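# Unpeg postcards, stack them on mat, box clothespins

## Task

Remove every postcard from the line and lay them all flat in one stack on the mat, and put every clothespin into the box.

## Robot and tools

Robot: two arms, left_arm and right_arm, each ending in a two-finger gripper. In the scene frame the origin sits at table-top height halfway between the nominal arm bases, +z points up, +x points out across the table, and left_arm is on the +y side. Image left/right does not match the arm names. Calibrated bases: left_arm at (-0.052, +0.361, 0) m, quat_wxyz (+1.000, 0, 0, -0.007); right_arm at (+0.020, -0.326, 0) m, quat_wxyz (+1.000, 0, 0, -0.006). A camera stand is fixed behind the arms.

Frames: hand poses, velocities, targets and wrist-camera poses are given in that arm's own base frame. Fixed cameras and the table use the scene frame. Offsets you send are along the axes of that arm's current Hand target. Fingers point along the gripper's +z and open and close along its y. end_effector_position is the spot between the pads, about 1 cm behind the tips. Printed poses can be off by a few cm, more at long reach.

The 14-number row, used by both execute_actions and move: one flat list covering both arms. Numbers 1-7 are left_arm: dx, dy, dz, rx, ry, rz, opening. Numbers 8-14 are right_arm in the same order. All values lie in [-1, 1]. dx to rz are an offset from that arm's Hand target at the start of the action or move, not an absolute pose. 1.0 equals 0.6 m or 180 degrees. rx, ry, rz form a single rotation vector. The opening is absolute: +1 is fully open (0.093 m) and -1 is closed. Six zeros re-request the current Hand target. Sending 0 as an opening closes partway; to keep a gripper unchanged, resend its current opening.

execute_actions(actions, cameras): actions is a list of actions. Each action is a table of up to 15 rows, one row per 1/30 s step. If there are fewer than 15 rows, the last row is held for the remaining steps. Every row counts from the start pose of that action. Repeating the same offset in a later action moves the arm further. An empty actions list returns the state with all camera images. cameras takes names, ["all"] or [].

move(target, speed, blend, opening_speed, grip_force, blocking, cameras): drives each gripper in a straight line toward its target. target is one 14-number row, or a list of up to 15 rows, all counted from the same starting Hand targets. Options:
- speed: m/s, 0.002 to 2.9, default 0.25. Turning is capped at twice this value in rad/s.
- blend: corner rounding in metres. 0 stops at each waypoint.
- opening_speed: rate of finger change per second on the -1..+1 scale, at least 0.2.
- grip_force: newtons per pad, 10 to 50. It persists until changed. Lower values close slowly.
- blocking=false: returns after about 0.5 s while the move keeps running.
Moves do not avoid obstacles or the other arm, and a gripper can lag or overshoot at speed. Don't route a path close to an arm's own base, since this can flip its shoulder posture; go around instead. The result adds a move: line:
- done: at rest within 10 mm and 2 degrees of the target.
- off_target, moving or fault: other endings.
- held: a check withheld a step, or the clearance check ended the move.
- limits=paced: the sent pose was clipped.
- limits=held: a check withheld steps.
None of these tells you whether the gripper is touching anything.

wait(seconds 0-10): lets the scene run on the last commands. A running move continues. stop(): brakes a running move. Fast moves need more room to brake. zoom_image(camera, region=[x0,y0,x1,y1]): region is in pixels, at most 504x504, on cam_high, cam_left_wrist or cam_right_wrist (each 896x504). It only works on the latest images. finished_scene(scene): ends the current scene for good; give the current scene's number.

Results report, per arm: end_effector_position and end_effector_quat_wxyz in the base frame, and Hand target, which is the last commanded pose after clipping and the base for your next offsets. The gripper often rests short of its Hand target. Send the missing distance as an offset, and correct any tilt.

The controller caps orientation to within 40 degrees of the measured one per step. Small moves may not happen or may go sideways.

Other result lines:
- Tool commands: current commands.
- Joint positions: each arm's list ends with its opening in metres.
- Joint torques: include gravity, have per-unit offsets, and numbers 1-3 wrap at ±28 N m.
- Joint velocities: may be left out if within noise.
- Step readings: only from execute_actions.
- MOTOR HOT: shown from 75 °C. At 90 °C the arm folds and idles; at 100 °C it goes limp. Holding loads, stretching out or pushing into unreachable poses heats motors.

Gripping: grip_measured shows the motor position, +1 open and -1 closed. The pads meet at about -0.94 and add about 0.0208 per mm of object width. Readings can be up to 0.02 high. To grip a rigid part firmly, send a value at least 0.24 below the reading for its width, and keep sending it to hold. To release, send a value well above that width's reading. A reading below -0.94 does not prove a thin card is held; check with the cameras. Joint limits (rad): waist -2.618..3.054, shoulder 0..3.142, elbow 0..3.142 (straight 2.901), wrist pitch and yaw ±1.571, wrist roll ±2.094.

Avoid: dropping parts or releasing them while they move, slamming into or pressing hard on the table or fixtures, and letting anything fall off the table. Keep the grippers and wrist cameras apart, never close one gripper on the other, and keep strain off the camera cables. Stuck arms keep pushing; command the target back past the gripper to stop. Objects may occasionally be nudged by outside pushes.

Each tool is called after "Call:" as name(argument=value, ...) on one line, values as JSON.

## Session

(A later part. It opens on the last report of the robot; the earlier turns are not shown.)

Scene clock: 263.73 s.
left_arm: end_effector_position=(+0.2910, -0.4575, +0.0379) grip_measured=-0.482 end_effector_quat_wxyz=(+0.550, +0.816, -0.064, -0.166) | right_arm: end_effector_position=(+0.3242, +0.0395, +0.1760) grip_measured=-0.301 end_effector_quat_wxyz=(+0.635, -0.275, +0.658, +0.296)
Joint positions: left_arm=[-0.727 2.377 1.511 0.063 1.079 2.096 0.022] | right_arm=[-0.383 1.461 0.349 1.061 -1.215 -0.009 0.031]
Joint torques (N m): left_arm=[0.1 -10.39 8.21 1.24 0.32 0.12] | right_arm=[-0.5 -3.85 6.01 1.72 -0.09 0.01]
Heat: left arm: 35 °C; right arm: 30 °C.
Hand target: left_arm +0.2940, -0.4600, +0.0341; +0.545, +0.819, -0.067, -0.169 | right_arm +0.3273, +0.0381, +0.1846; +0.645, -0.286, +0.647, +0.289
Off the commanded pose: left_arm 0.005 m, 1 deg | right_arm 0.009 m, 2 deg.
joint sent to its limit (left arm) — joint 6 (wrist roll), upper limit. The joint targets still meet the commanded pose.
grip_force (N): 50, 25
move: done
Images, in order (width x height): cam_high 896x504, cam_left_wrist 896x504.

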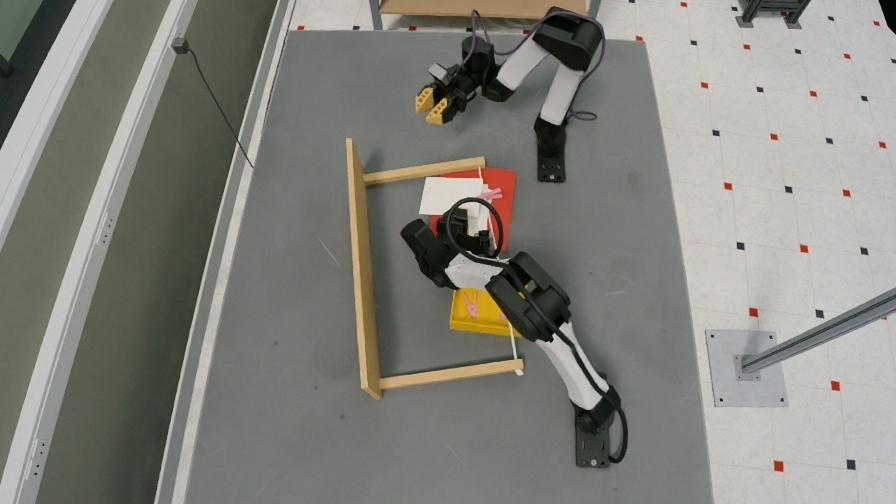

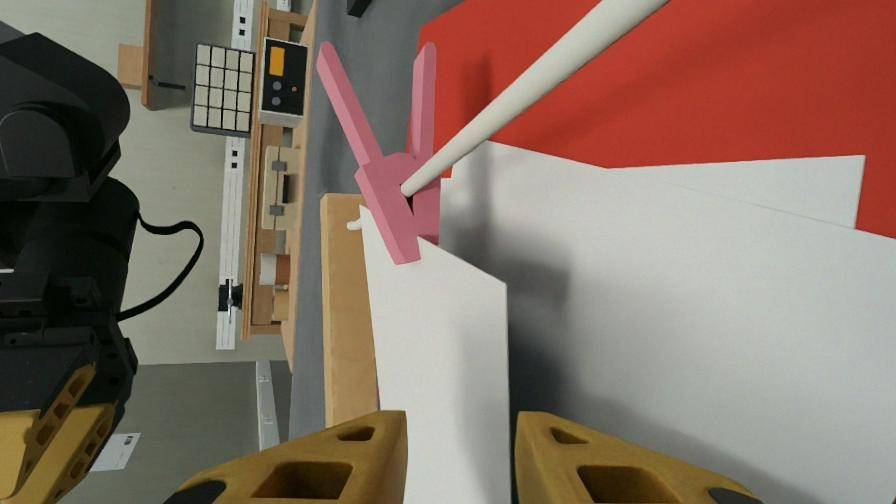

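Call:
move(target=[-0.0063,0.0003,0.0188,0,0,0,-0.48, 0,0,0,0,0,0,-0.3], speed=0.06, cameras=["cam_left_wrist"])

Call:
zoom_image(camera="cam_left_wrist", region=[340, 252, 592, 504])

Scene clock: 265.23 s.
left_arm: end_effector_position=(+0.2848, -0.4642, +0.0366) grip_measured=-0.482 end_effector_quat_wxyz=(+0.547, +0.817, -0.070, -0.167) | right_arm: end_effector_position=(+0.3242, +0.0395, +0.1760) grip_measured=-0.301 end_effector_quat_wxyz=(+0.635, -0.275, +0.658, +0.296)
Joint positions: left_arm=[-0.746 2.382 1.519 0.062 1.068 2.096 0.022] | right_arm=[-0.383 1.461 0.349 1.061 -1.215 -0.009 0.031]
Joint torques (N m): left_arm=[-0.35 -10.13 7.94 1.47 0.25 -0.01] | right_arm=[-0.49 -3.71 6.02 1.73 -0.07 0.05]
Heat: left arm: 35 °C; right arm: 30 °C.
Hand target: left_arm +0.2866, -0.4688, +0.0312; +0.545, +0.819, -0.067, -0.169 | right_arm +0.3273, +0.0381, +0.1846; +0.645, -0.286, +0.647, +0.289
Off the commanded pose: left_arm 0.007 m, 1 deg | right_arm 0.009 m, 2 deg.
grip_force (N): 50, 25
move: done
Images, in order (width x height): cam_left_wrist 896x504.

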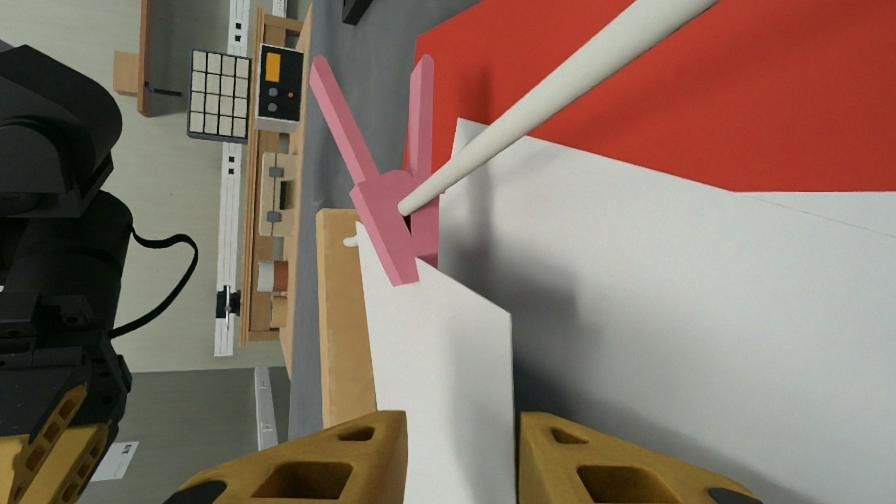

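Scaled by 2.000 from the camera's 896x504 image, which has a finer 1280x720 frame.

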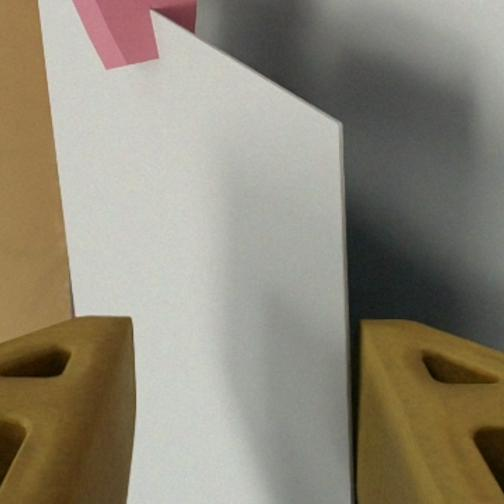

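Call:
move(target=[0,0,0,0,0,0,-1, 0,0,0,0,0,0,-0.3], grip_force=[18, 25], cameras=["cam_left_wrist"])

Scene clock: 268.13 s.
left_arm: end_effector_position=(+0.2855, -0.4643, +0.0360) grip_measured=-0.927 end_effector_quat_wxyz=(+0.546, +0.819, -0.069, -0.165) | right_arm: end_effector_position=(+0.3242, +0.0395, +0.1760) grip_measured=-0.301 end_effector_quat_wxyz=(+0.635, -0.275, +0.658, +0.296)
Joint positions: left_arm=[-0.746 2.382 1.519 0.062 1.063 2.096 0.001] | right_arm=[-0.383 1.461 0.349 1.061 -1.215 -0.009 0.031]
Joint torques (N m): left_arm=[-0.39 -10.1 7.91 1.48 0.3 -0.01] | right_arm=[-0.43 -3.59 6.12 1.77 -0.05 0.05]
Heat: left arm: 35 °C; right arm: 29 °C.
Hand target: left_arm +0.2866, -0.4688, +0.0312; +0.545, +0.819, -0.067, -0.169 | right_arm +0.3273, +0.0381, +0.1846; +0.645, -0.286, +0.647, +0.289
Off the commanded pose: left_arm 0.007 m, 1 deg | right_arm 0.009 m, 2 deg.
grip_force (N): 18, 25
move: done
Images, in order (width x height): cam_left_wrist 896x504.

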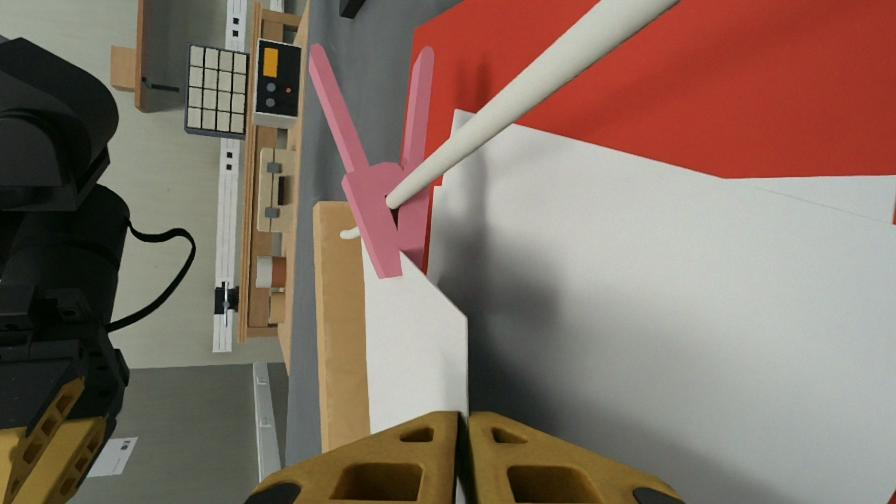

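Call:
move(target=[[-0.004,0.0183,-0.007,0,0,0,-1, 0,0,0,0,0,0,-0.3],[0.0923,0.0418,-0.0158,0,0,0,-1, 0,0,0,0,0,0,-0.3]], grip_force=[45, 25], speed=0.06, blend=[0.005,0], cameras=["all"])

Call:
zoom_image(camera="cam_high", region=[340, 140, 560, 400])

Scene clock: 270.37 s.
left_arm: end_effector_position=(+0.3312, -0.4882, +0.0510) grip_measured=-0.970 end_effector_quat_wxyz=(+0.554, +0.811, -0.064, -0.176) | right_arm: end_effector_position=(+0.3242, +0.0395, +0.1760) grip_measured=-0.301 end_effector_quat_wxyz=(+0.635, -0.275, +0.658, +0.296)
Joint positions: left_arm=[-0.716 2.54 1.877 -0.149 1.108 2.098 0] | right_arm=[-0.383 1.461 0.349 1.061 -1.215 -0.009 0.031]
Joint torques (N m): left_arm=[1.42 -11.56 9.14 1.34 0.18 0.1] | right_arm=[-0.35 -3.75 6.01 1.69 -0.09 0.04]
Heat: left arm: 35 °C; right arm: 29 °C.
Hand target: left_arm +0.3434, -0.4868, +0.0461; +0.545, +0.819, -0.067, -0.169 | right_arm +0.3273, +0.0381, +0.1846; +0.645, -0.286, +0.647, +0.289
Off the commanded pose: left_arm 0.013 m, 2 deg | right_arm 0.009 m, 2 deg.
joint sent to its limit (left arm) — joint 6 (wrist roll), upper limit. The joint targets still meet the commanded pose.
grip_force (N): 45, 25
move: off_target (left_arm)

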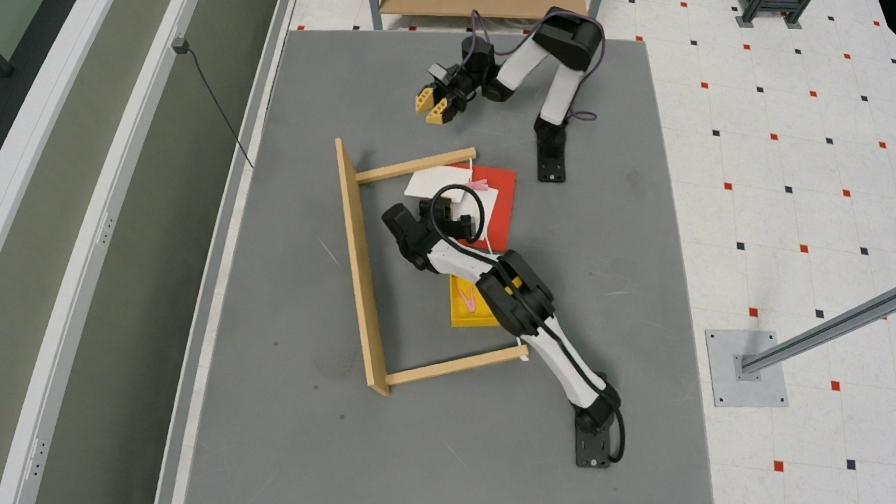

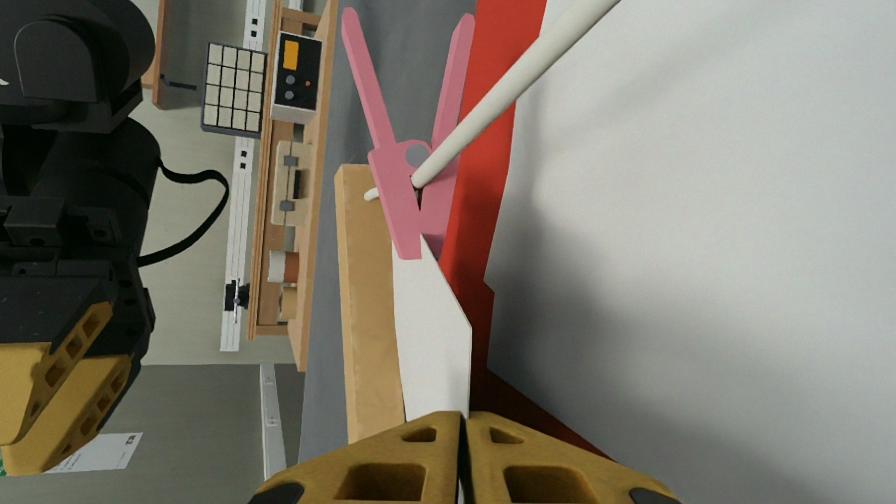

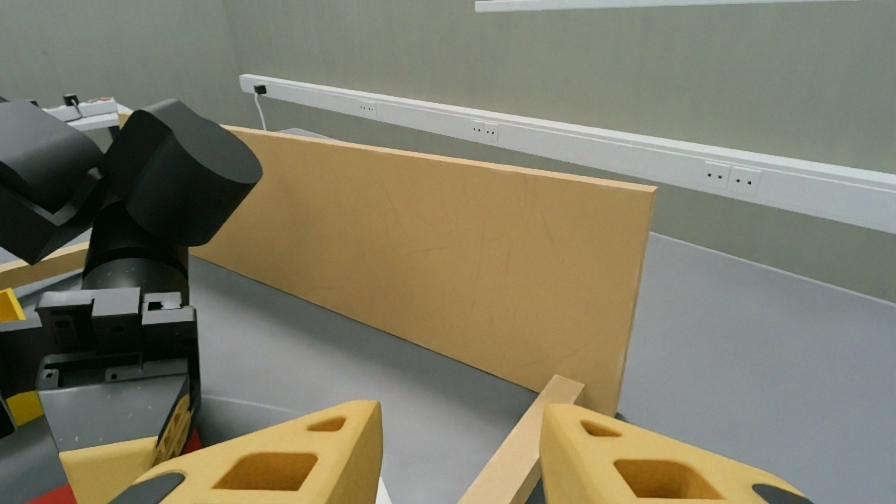

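Scaled by 1.938 from the camera's 896x504 image, which has a finer 1280x720 frame.

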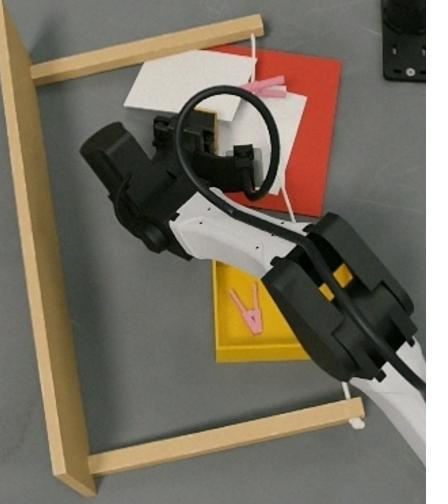

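Call:
move(target=[[0,0,0,0,0,0,-1, 0.1,-0.2495,0.1505,-0.122,0,0,0.9]], speed=0.2, cameras=["all"])

Scene clock: 280.60 s.
left_arm: end_effector_position=(+0.3312, -0.4881, +0.0509) grip_measured=-0.970 end_effector_quat_wxyz=(+0.554, +0.811, -0.064, -0.176) | right_arm: end_effector_position=(+0.4956, +0.0037, +0.1151) grip_measured=+0.899 end_effector_quat_wxyz=(+0.575, -0.390, +0.590, +0.412)
Joint positions: left_arm=[-0.716 2.54 1.877 -0.149 1.108 2.098 0] | right_arm=[-0.339 2.373 1.345 0.991 -1.545 0 0.088]
Joint torques (N m): left_arm=[1.43 -11.56 9.11 1.32 0.17 0.1] | right_arm=[0.18 -11.82 6.94 1.26 -0.05 -0.04]
Heat: left arm: 35 °C; right arm: 29 °C.
Hand target: left_arm +0.3434, -0.4868, +0.0461; +0.545, +0.819, -0.067, -0.169 | right_arm +0.4988, +0.0053, +0.1237; +0.578, -0.404, +0.580, +0.407
Off the commanded pose: left_arm 0.013 m, 2 deg | right_arm 0.009 m, 2 deg.
joint sent to its limit (left arm) — joint 6 (wrist roll), upper limit. The joint targets still meet the commanded pose.
grip_force (N): 45, 25
move: off_target (left_arm)

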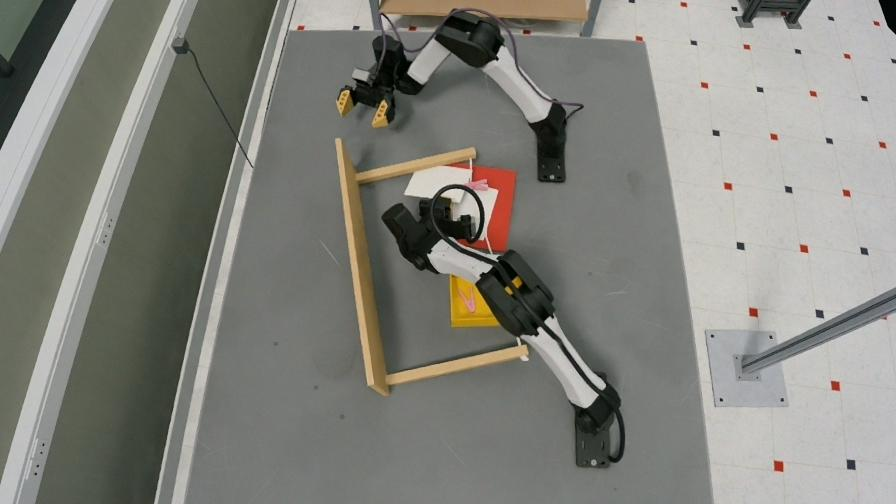

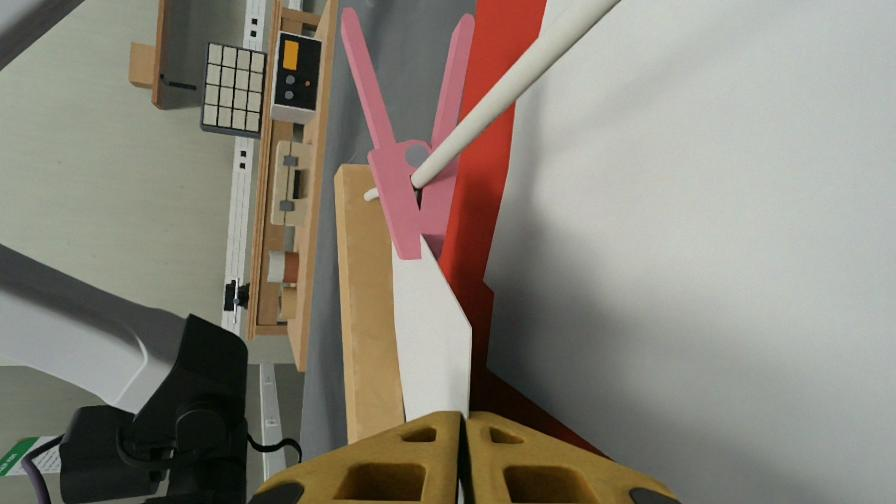

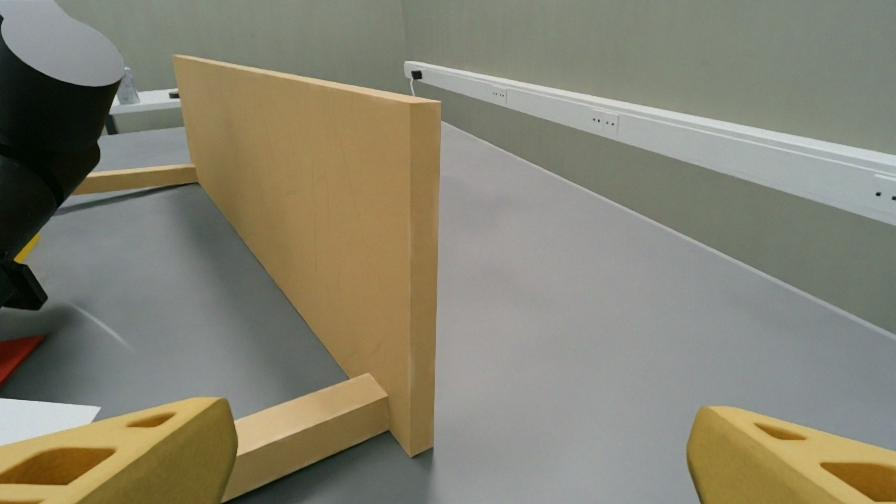

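Call:
move(target=[[0,0,0,0,0,0,-1, 0,0.03,0.19,0,0,0,0.9],[0,0,0,0,0,0,-1, 0,0.03,0.19,0,0,0,-0.15]], speed=0.12, cameras=["all"])

Scene clock: 286.10 s.
left_arm: end_effector_position=(+0.3312, -0.4881, +0.0509) grip_measured=-0.970 end_effector_quat_wxyz=(+0.554, +0.811, -0.064, -0.176) | right_arm: end_effector_position=(+0.5151, +0.1211, +0.1136) grip_measured=-0.149 end_effector_quat_wxyz=(+0.565, -0.401, +0.587, +0.420)
Joint positions: left_arm=[-0.716 2.54 1.877 -0.149 1.108 2.098 0] | right_arm=[-0.082 2.373 1.345 0.989 -1.321 0.003 0.038]
Joint torques (N m): left_arm=[1.43 -11.56 9.13 1.32 0.17 0.1] | right_arm=[-0.32 -12.15 6.04 1.51 0.16 0.07]
Heat: left arm: 35 °C; right arm: 29 °C.
Hand target: left_arm +0.3434, -0.4868, +0.0461; +0.545, +0.819, -0.067, -0.169 | right_arm +0.5208, +0.1186, +0.1238; +0.578, -0.404, +0.580, +0.407
Off the commanded pose: left_arm 0.013 m, 2 deg | right_arm 0.012 m, 2 deg.
joint sent to its limit (left arm) — joint 6 (wrist roll), upper limit. The joint targets still meet the commanded pose.
grip_force (N): 45, 25
move: off_target (left_arm, right_arm); target 2's new opening was sent with right_arm's hand 0.012 m and 2 deg from that target

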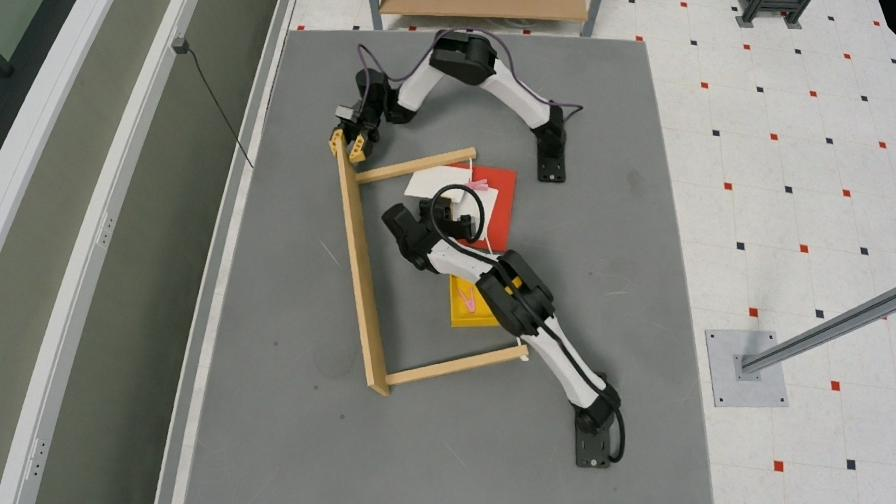

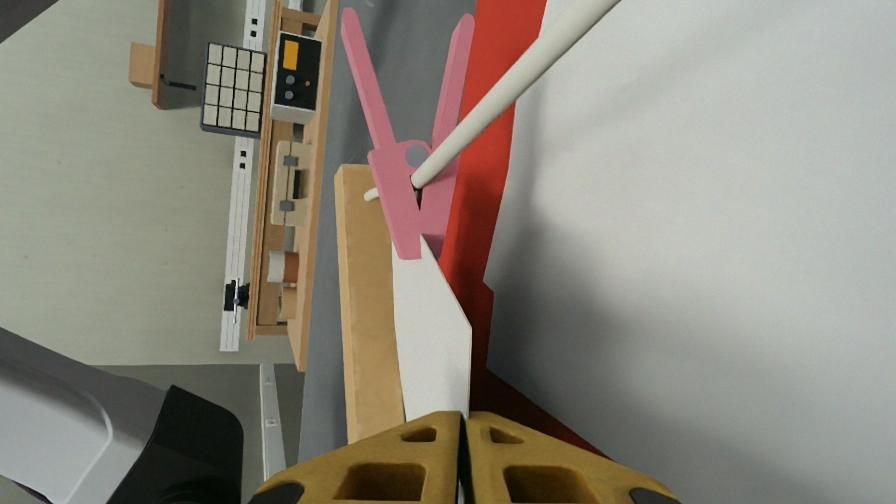

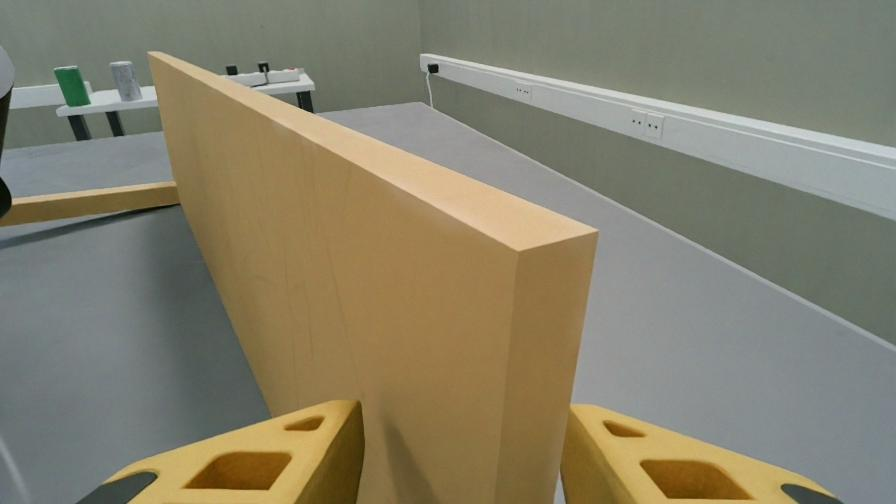

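Call:
move(target=[0.0945,0.0395,-0.0093,0,0,0,-1, 0,0,0,0,0,0,-0.15], speed=0.08, cameras=["all"])

Scene clock: 287.97 s.
left_arm: end_effector_position=(+0.3911, -0.5062, +0.0589) grip_measured=-0.970 end_effector_quat_wxyz=(+0.556, +0.810, -0.043, -0.181) | right_arm: end_effector_position=(+0.5208, +0.1181, +0.1133) grip_measured=-0.149 end_effector_quat_wxyz=(+0.572, -0.390, +0.594, +0.409)
Joint positions: left_arm=[-0.672 2.847 2.517 -0.508 1.131 2.098 0] | right_arm=[-0.084 2.373 1.345 0.989 -1.286 0.003 0.038]
Joint torques (N m): left_arm=[0.55 -13.2 9.88 1.55 0.16 0.1] | right_arm=[-0.34 -12.22 6.04 1.52 -0.17 0]
Heat: left arm: 36 °C; right arm: 29 °C.
Hand target: left_arm +0.4002, -0.5079, +0.0583; +0.545, +0.818, -0.067, -0.169 | right_arm +0.5208, +0.1186, +0.1238; +0.578, -0.404, +0.580, +0.407
Off the commanded pose: left_arm 0.009 m, 3 deg | right_arm 0.010 m, 2 deg.
joint sent to its limit (left arm) — joint 6 (wrist roll), upper limit. The joint targets are off in orientation, not in position.
grip_force (N): 45, 25
move: off_target (left_arm)

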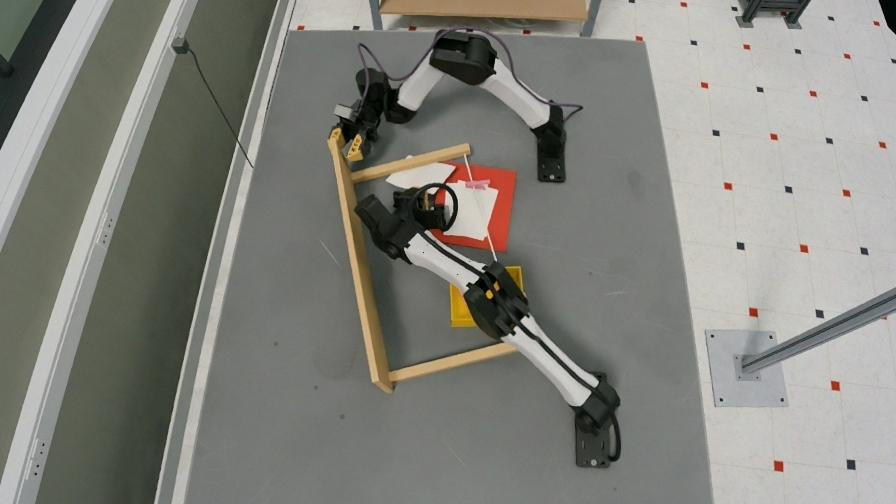

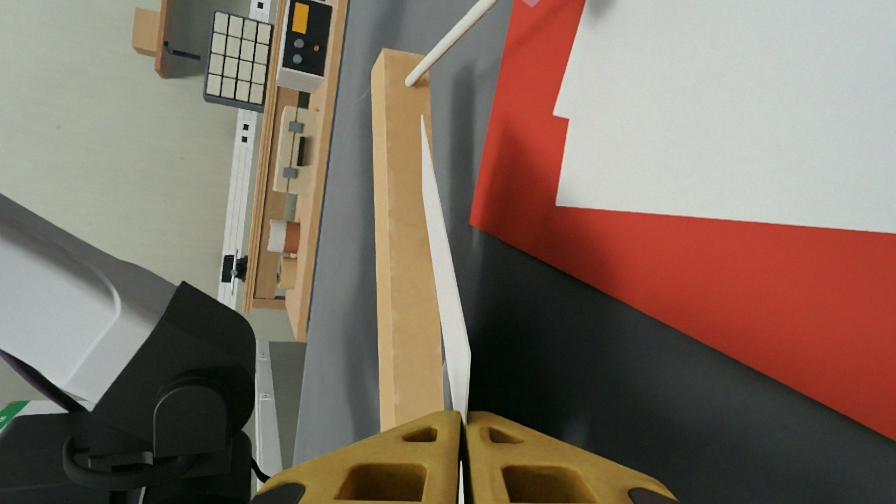

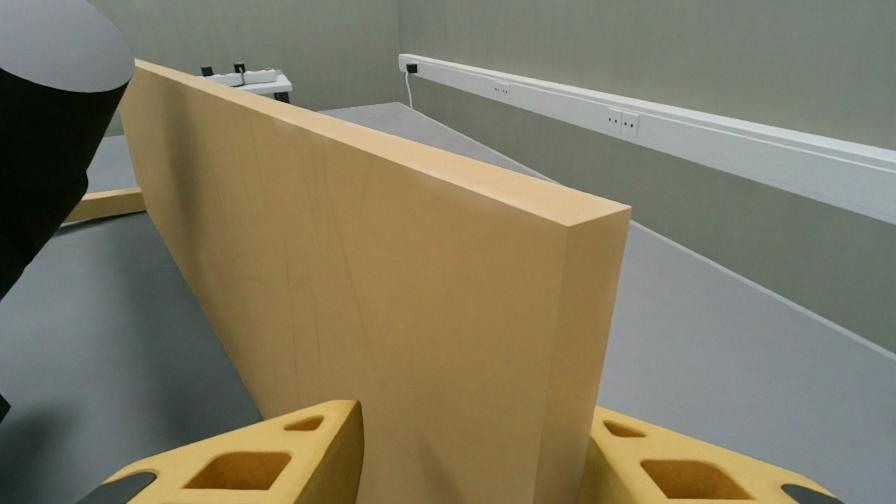

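Call:
move(target=[[-0.0293,0.0617,-0.022,0,0,0,-1, 0,0,-0.05,0,0,0,0.7],[-0.19,0.163,-0.045,0,0,0,-1, 0.0,-0.02,-0.25,0,0,0,0.7],[-0.25,0.2175,0.0367,-0.0572,0.57,-0.1762,-1, 0.0,-0.02,-0.3,0,0,0,0.0]], speed=[0.1,0.3,0.35], blend=[0.015,0.02,0], cameras=["all"])

Scene clock: 298.97 s.
left_arm: end_effector_position=(+0.2613, -0.5344, +0.2033) grip_measured=-0.970 end_effector_quat_wxyz=(+0.421, +0.594, +0.568, +0.384) | right_arm: end_effector_position=(+0.4740, -0.0529, +0.1021) grip_measured=+0.001 end_effector_quat_wxyz=(+0.589, -0.337, +0.622, +0.390)
Joint positions: left_arm=[-1.375 2.691 2.837 -1.107 -1.128 0.634 0] | right_arm=[-0.472 2.348 1.248 0.991 -1.554 -0.02 0.045]
Joint torques (N m): left_arm=[0.1 -12.19 8.88 1.2 -0.62 0] | right_arm=[-0.69 -15.49 3.37 1.45 -0.12 -0.2]
Motor temperatures (°C): left_arm=[22 38 36 31 21 20 20] | right_arm=[19 30 28 29 21 21 19]
Heat: left arm: 38 °C; right arm: 30 °C.
Hand target: left_arm +0.2622, -0.5349, +0.2006; +0.395, +0.585, +0.587, +0.395 | right_arm +0.4706, -0.0546, +0.1236; +0.578, -0.404, +0.580, +0.407
Off the commanded pose: left_arm 0.003 m, 4 deg | right_arm 0.022 m, 9 deg.
elbow stopped short (left arm): the move would have taken joint 3 (elbow) straighter than the controller allows.
joint sent to its limit (right arm) — joint 5 (wrist yaw), lower limit. The joint targets are off in orientation, not in position.
grip_force (N): 45, 25
move: off_target (left_arm, right_arm); target 3's new opening was sent with right_arm's hand 0.022 m and 9 deg from that target

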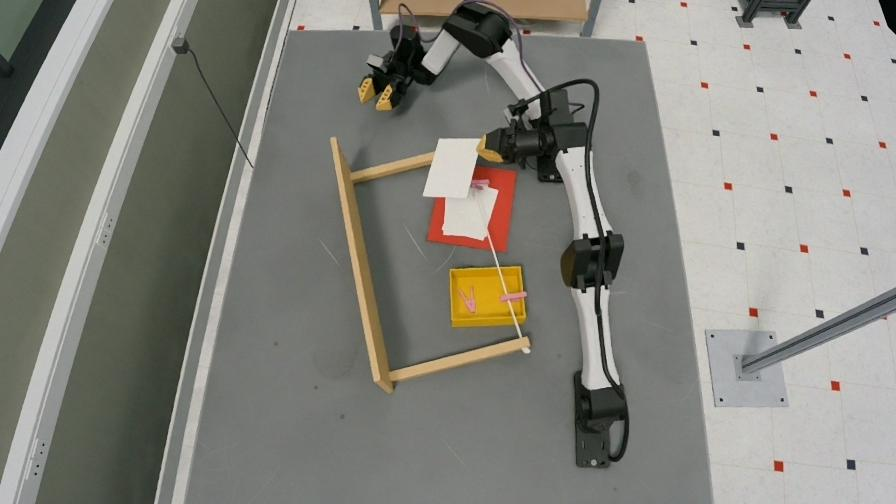

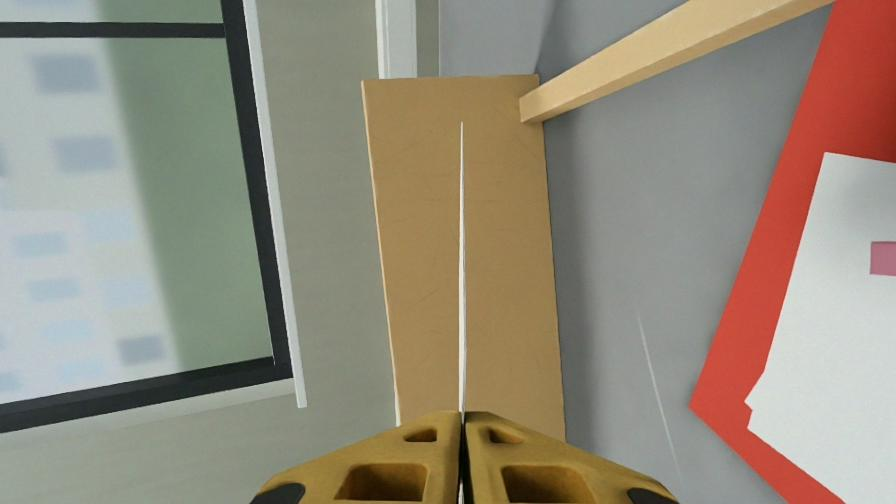

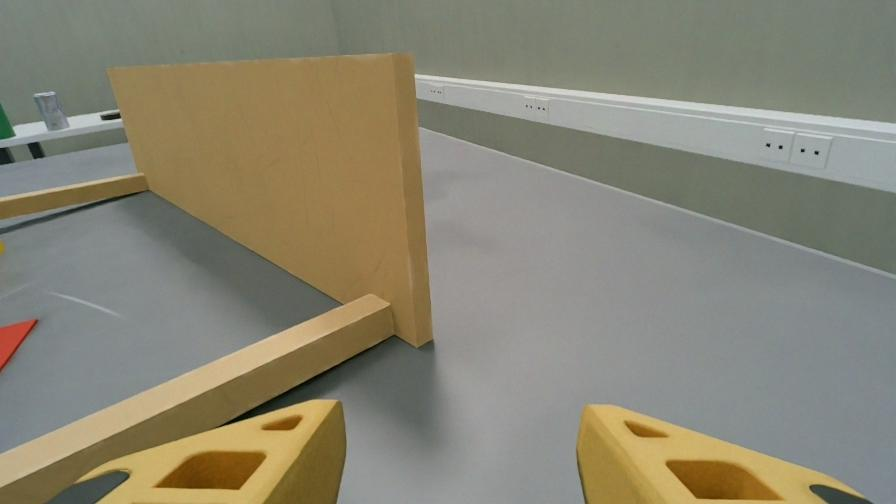

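Call:
move(target=[[0.275,0.036,0,0,0,0,-1, 0,0,0,0,0,0,0.3],[0.275,0.036,0,0,0,0,-1, 0,0,0.33,0,0,0,0.3]], speed=[0.3,0.2], blend=[0.01,0], cameras=["all"])

Scene clock: 304.83 s.
left_arm: end_effector_position=(+0.2705, -0.3724, +0.2080) grip_measured=-0.970 end_effector_quat_wxyz=(+0.379, +0.593, +0.582, +0.407) | right_arm: end_effector_position=(+0.5300, +0.1345, +0.1150) grip_measured=+0.299 end_effector_quat_wxyz=(+0.565, -0.401, +0.586, +0.420)
Joint positions: left_arm=[-1.275 1.89 1.531 -0.637 -1.1 0.674 0] | right_arm=[-0.052 2.41 1.424 0.953 -1.291 0.007 0.06]
Joint torques (N m): left_arm=[0.31 -12.75 5.72 1.58 -0.44 0.13] | right_arm=[-0.43 -11.63 7.5 1.47 0.18 -0.04]
Heat: left arm: 39 °C; right arm: 32 °C.
Hand target: left_arm +0.2699, -0.3699, +0.2204; +0.395, +0.585, +0.587, +0.395 | right_arm +0.5383, +0.1314, +0.1239; +0.578, -0.404, +0.580, +0.407
Off the commanded pose: left_arm 0.013 m, 3 deg | right_arm 0.012 m, 2 deg.
grip_force (N): 45, 25
move: off_target (left_arm, right_arm); blend cut to 0 m at target 1

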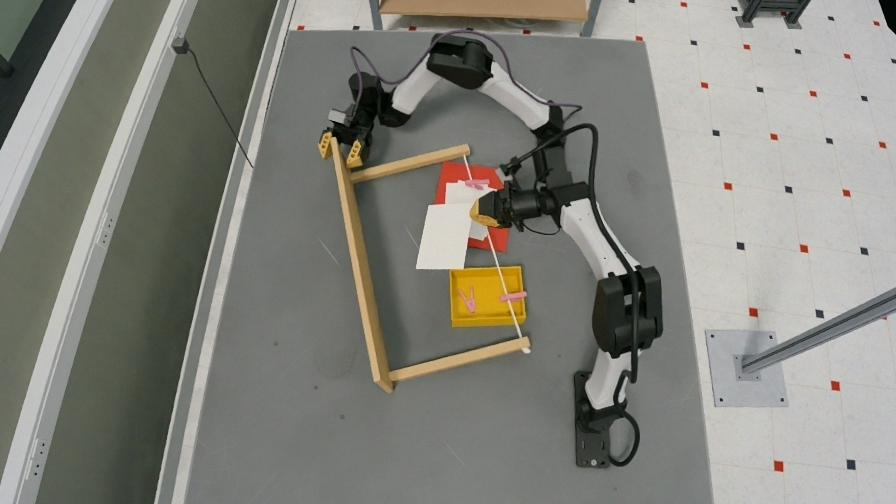

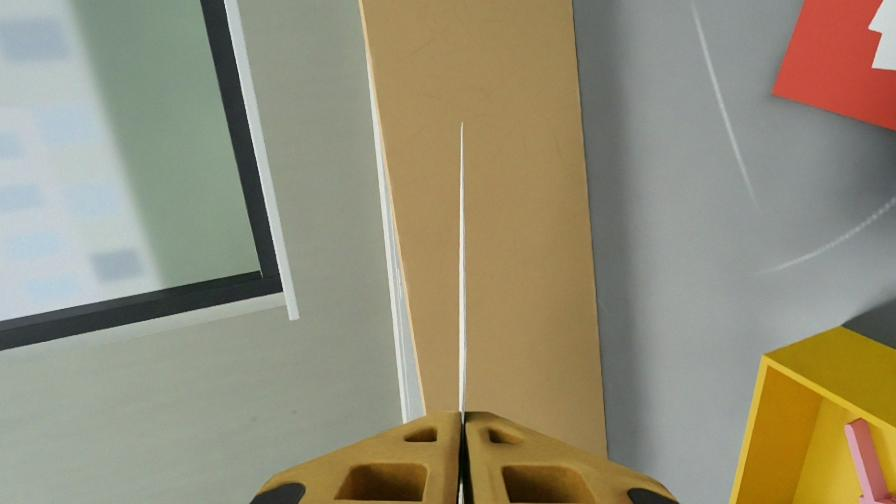

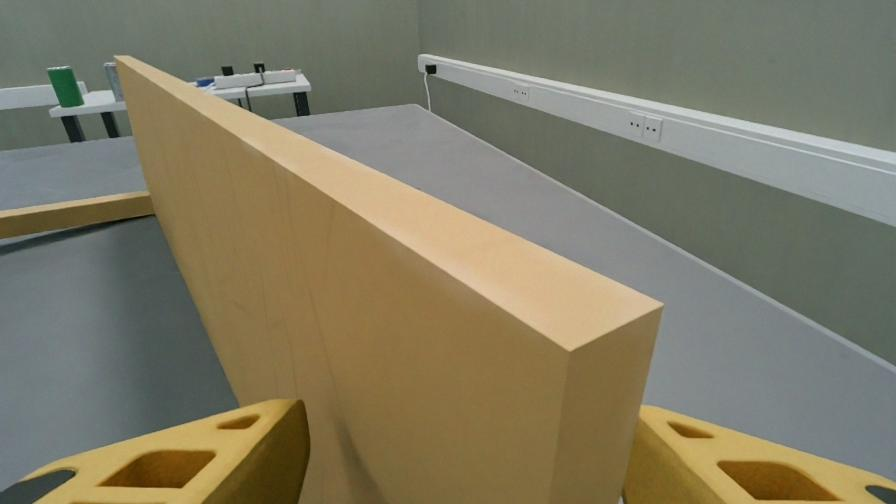

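Call:
move(target=[0,0,0,0,0,0,-1, 0,0.18,-0.0655,0,0,0,0.3], speed=0.1, cameras=["all"])

Scene clock: 306.97 s.
left_arm: end_effector_position=(+0.2705, -0.3724, +0.2080) grip_measured=-0.970 end_effector_quat_wxyz=(+0.379, +0.593, +0.582, +0.407) | right_arm: end_effector_position=(+0.4285, +0.1308, +0.1037) grip_measured=+0.299 end_effector_quat_wxyz=(+0.560, -0.380, +0.607, +0.418)
Joint positions: left_arm=[-1.275 1.89 1.531 -0.637 -1.1 0.674 0] | right_arm=[-0.071 2.166 0.881 1.201 -1.27 0.002 0.06]
Joint torques (N m): left_arm=[0.28 -12.77 5.72 1.58 -0.44 0.13] | right_arm=[-0.36 -13.08 2.8 1.79 -0.28 -0.07]
Heat: left arm: 39 °C; right arm: 33 °C.
Hand target: left_arm +0.2699, -0.3699, +0.2204; +0.395, +0.585, +0.587, +0.395 | right_arm +0.4233, +0.1314, +0.1243; +0.578, -0.404, +0.580, +0.407
Off the commanded pose: left_arm 0.013 m, 3 deg | right_arm 0.021 m, 5 deg.
grip_force (N): 45, 25
move: off_target (left_arm, right_arm)

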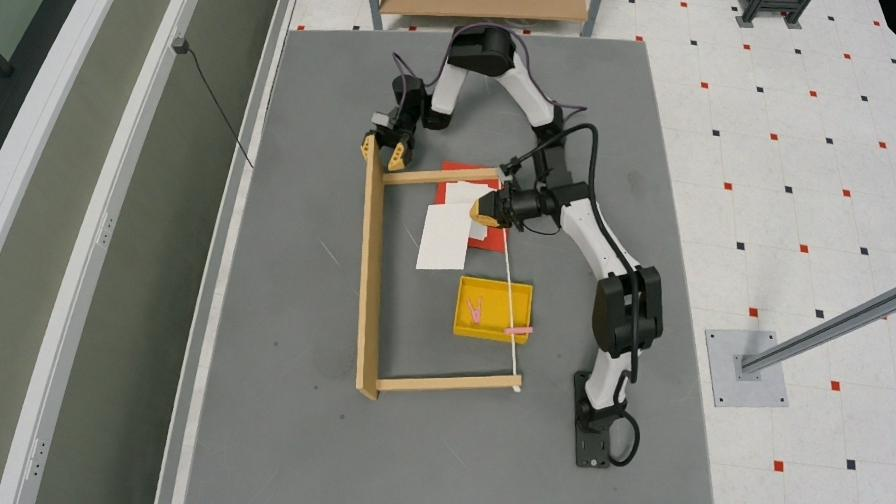

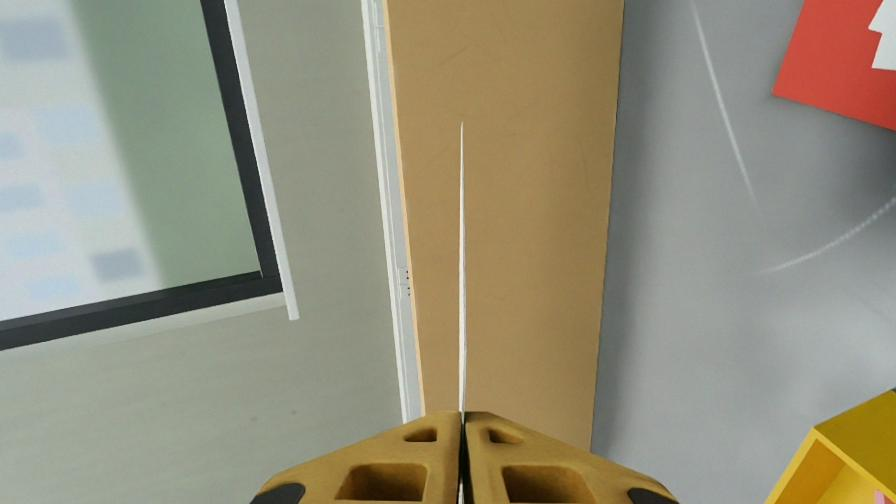

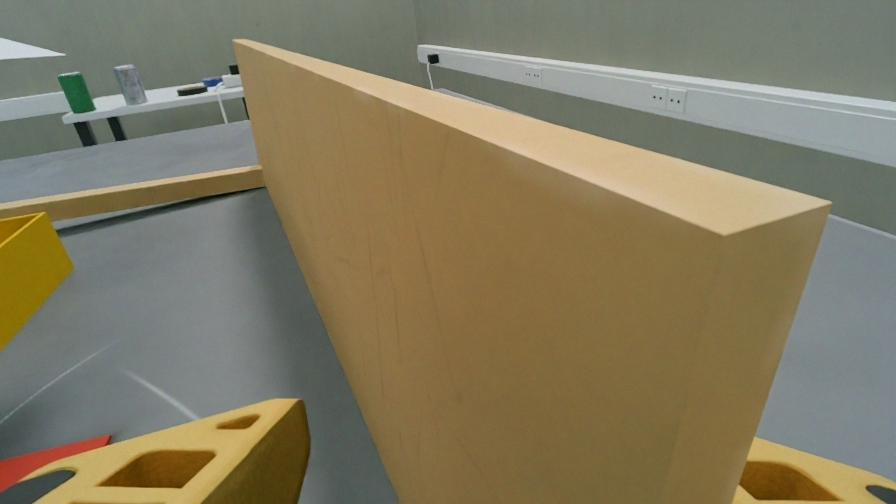

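Call:
zoom_image(camera="cam_high", region=[350, 130, 560, 400])

Scaled by 1.867 from the camera's 896x504 image, which has a finer 1280x720 frame.

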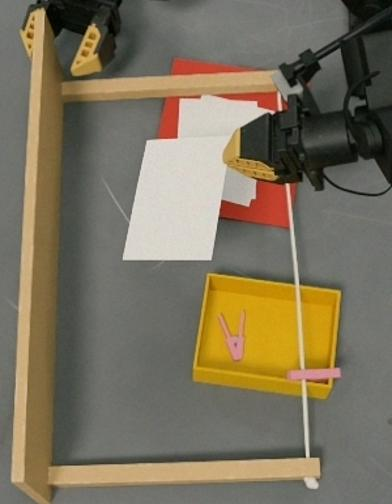

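Call:
move(target=[0.17,0.0,0,0,0,0,-1, 0,0,0,0,0,0,0.3], speed=0.3, cameras=["all"])

Call:
zoom_image(camera="cam_high", region=[420, 150, 540, 260])

Scene clock: 309.33 s.
left_arm: end_effector_position=(+0.2702, -0.2681, +0.2169) grip_measured=-0.970 end_effector_quat_wxyz=(+0.385, +0.589, +0.586, +0.403) | right_arm: end_effector_position=(+0.4285, +0.1308, +0.1038) grip_measured=+0.299 end_effector_quat_wxyz=(+0.560, -0.380, +0.607, +0.417)
Joint positions: left_arm=[-1.172 1.48 1.078 -0.436 -1.035 0.834 0] | right_arm=[-0.071 2.166 0.881 1.202 -1.27 0.002 0.06]
Joint torques (N m): left_arm=[0.24 -7.84 5.91 1.84 -0.35 0.12] | right_arm=[-0.51 -13.03 3.03 1.89 -0.23 -0.06]
Heat: left arm: 38 °C; right arm: 33 °C.
Hand target: left_arm +0.2697, -0.2679, +0.2202; +0.395, +0.585, +0.587, +0.395 | right_arm +0.4233, +0.1314, +0.1243; +0.578, -0.404, +0.580, +0.407
Off the commanded pose: left_arm 0.003 m, 2 deg | right_arm 0.021 m, 5 deg.
grip_force (N): 45, 25
move: off_target (right_arm)

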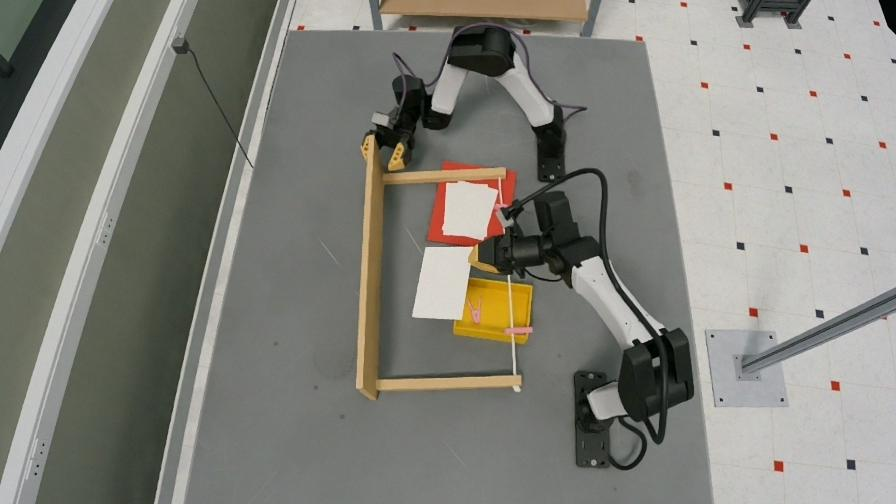

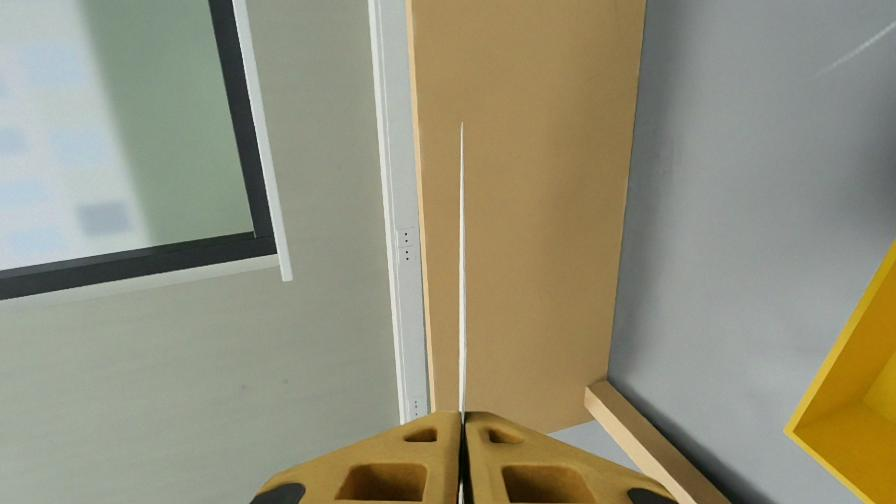

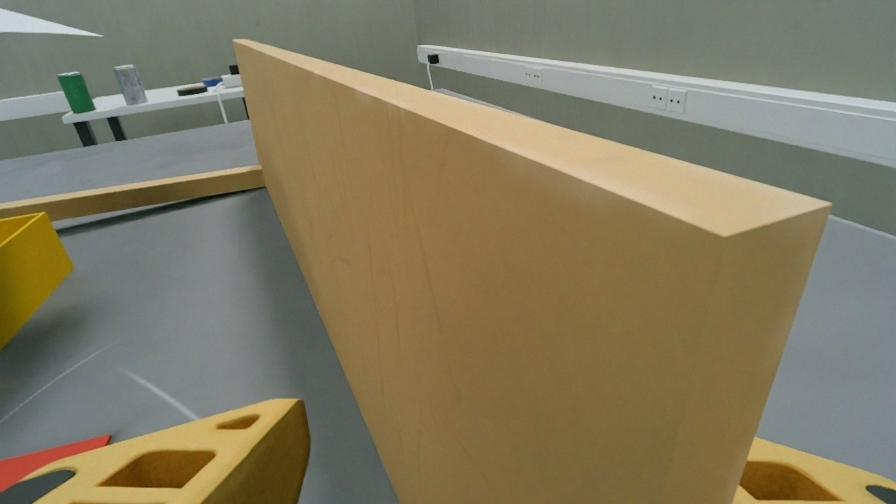

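Scaled by 4.200 from the camera's 896x504 image, which has a finer 1280x720 frame.

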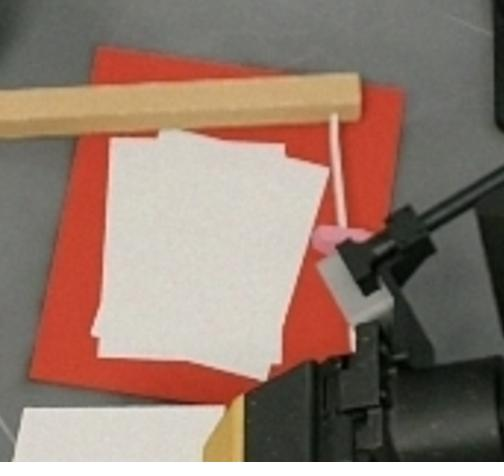

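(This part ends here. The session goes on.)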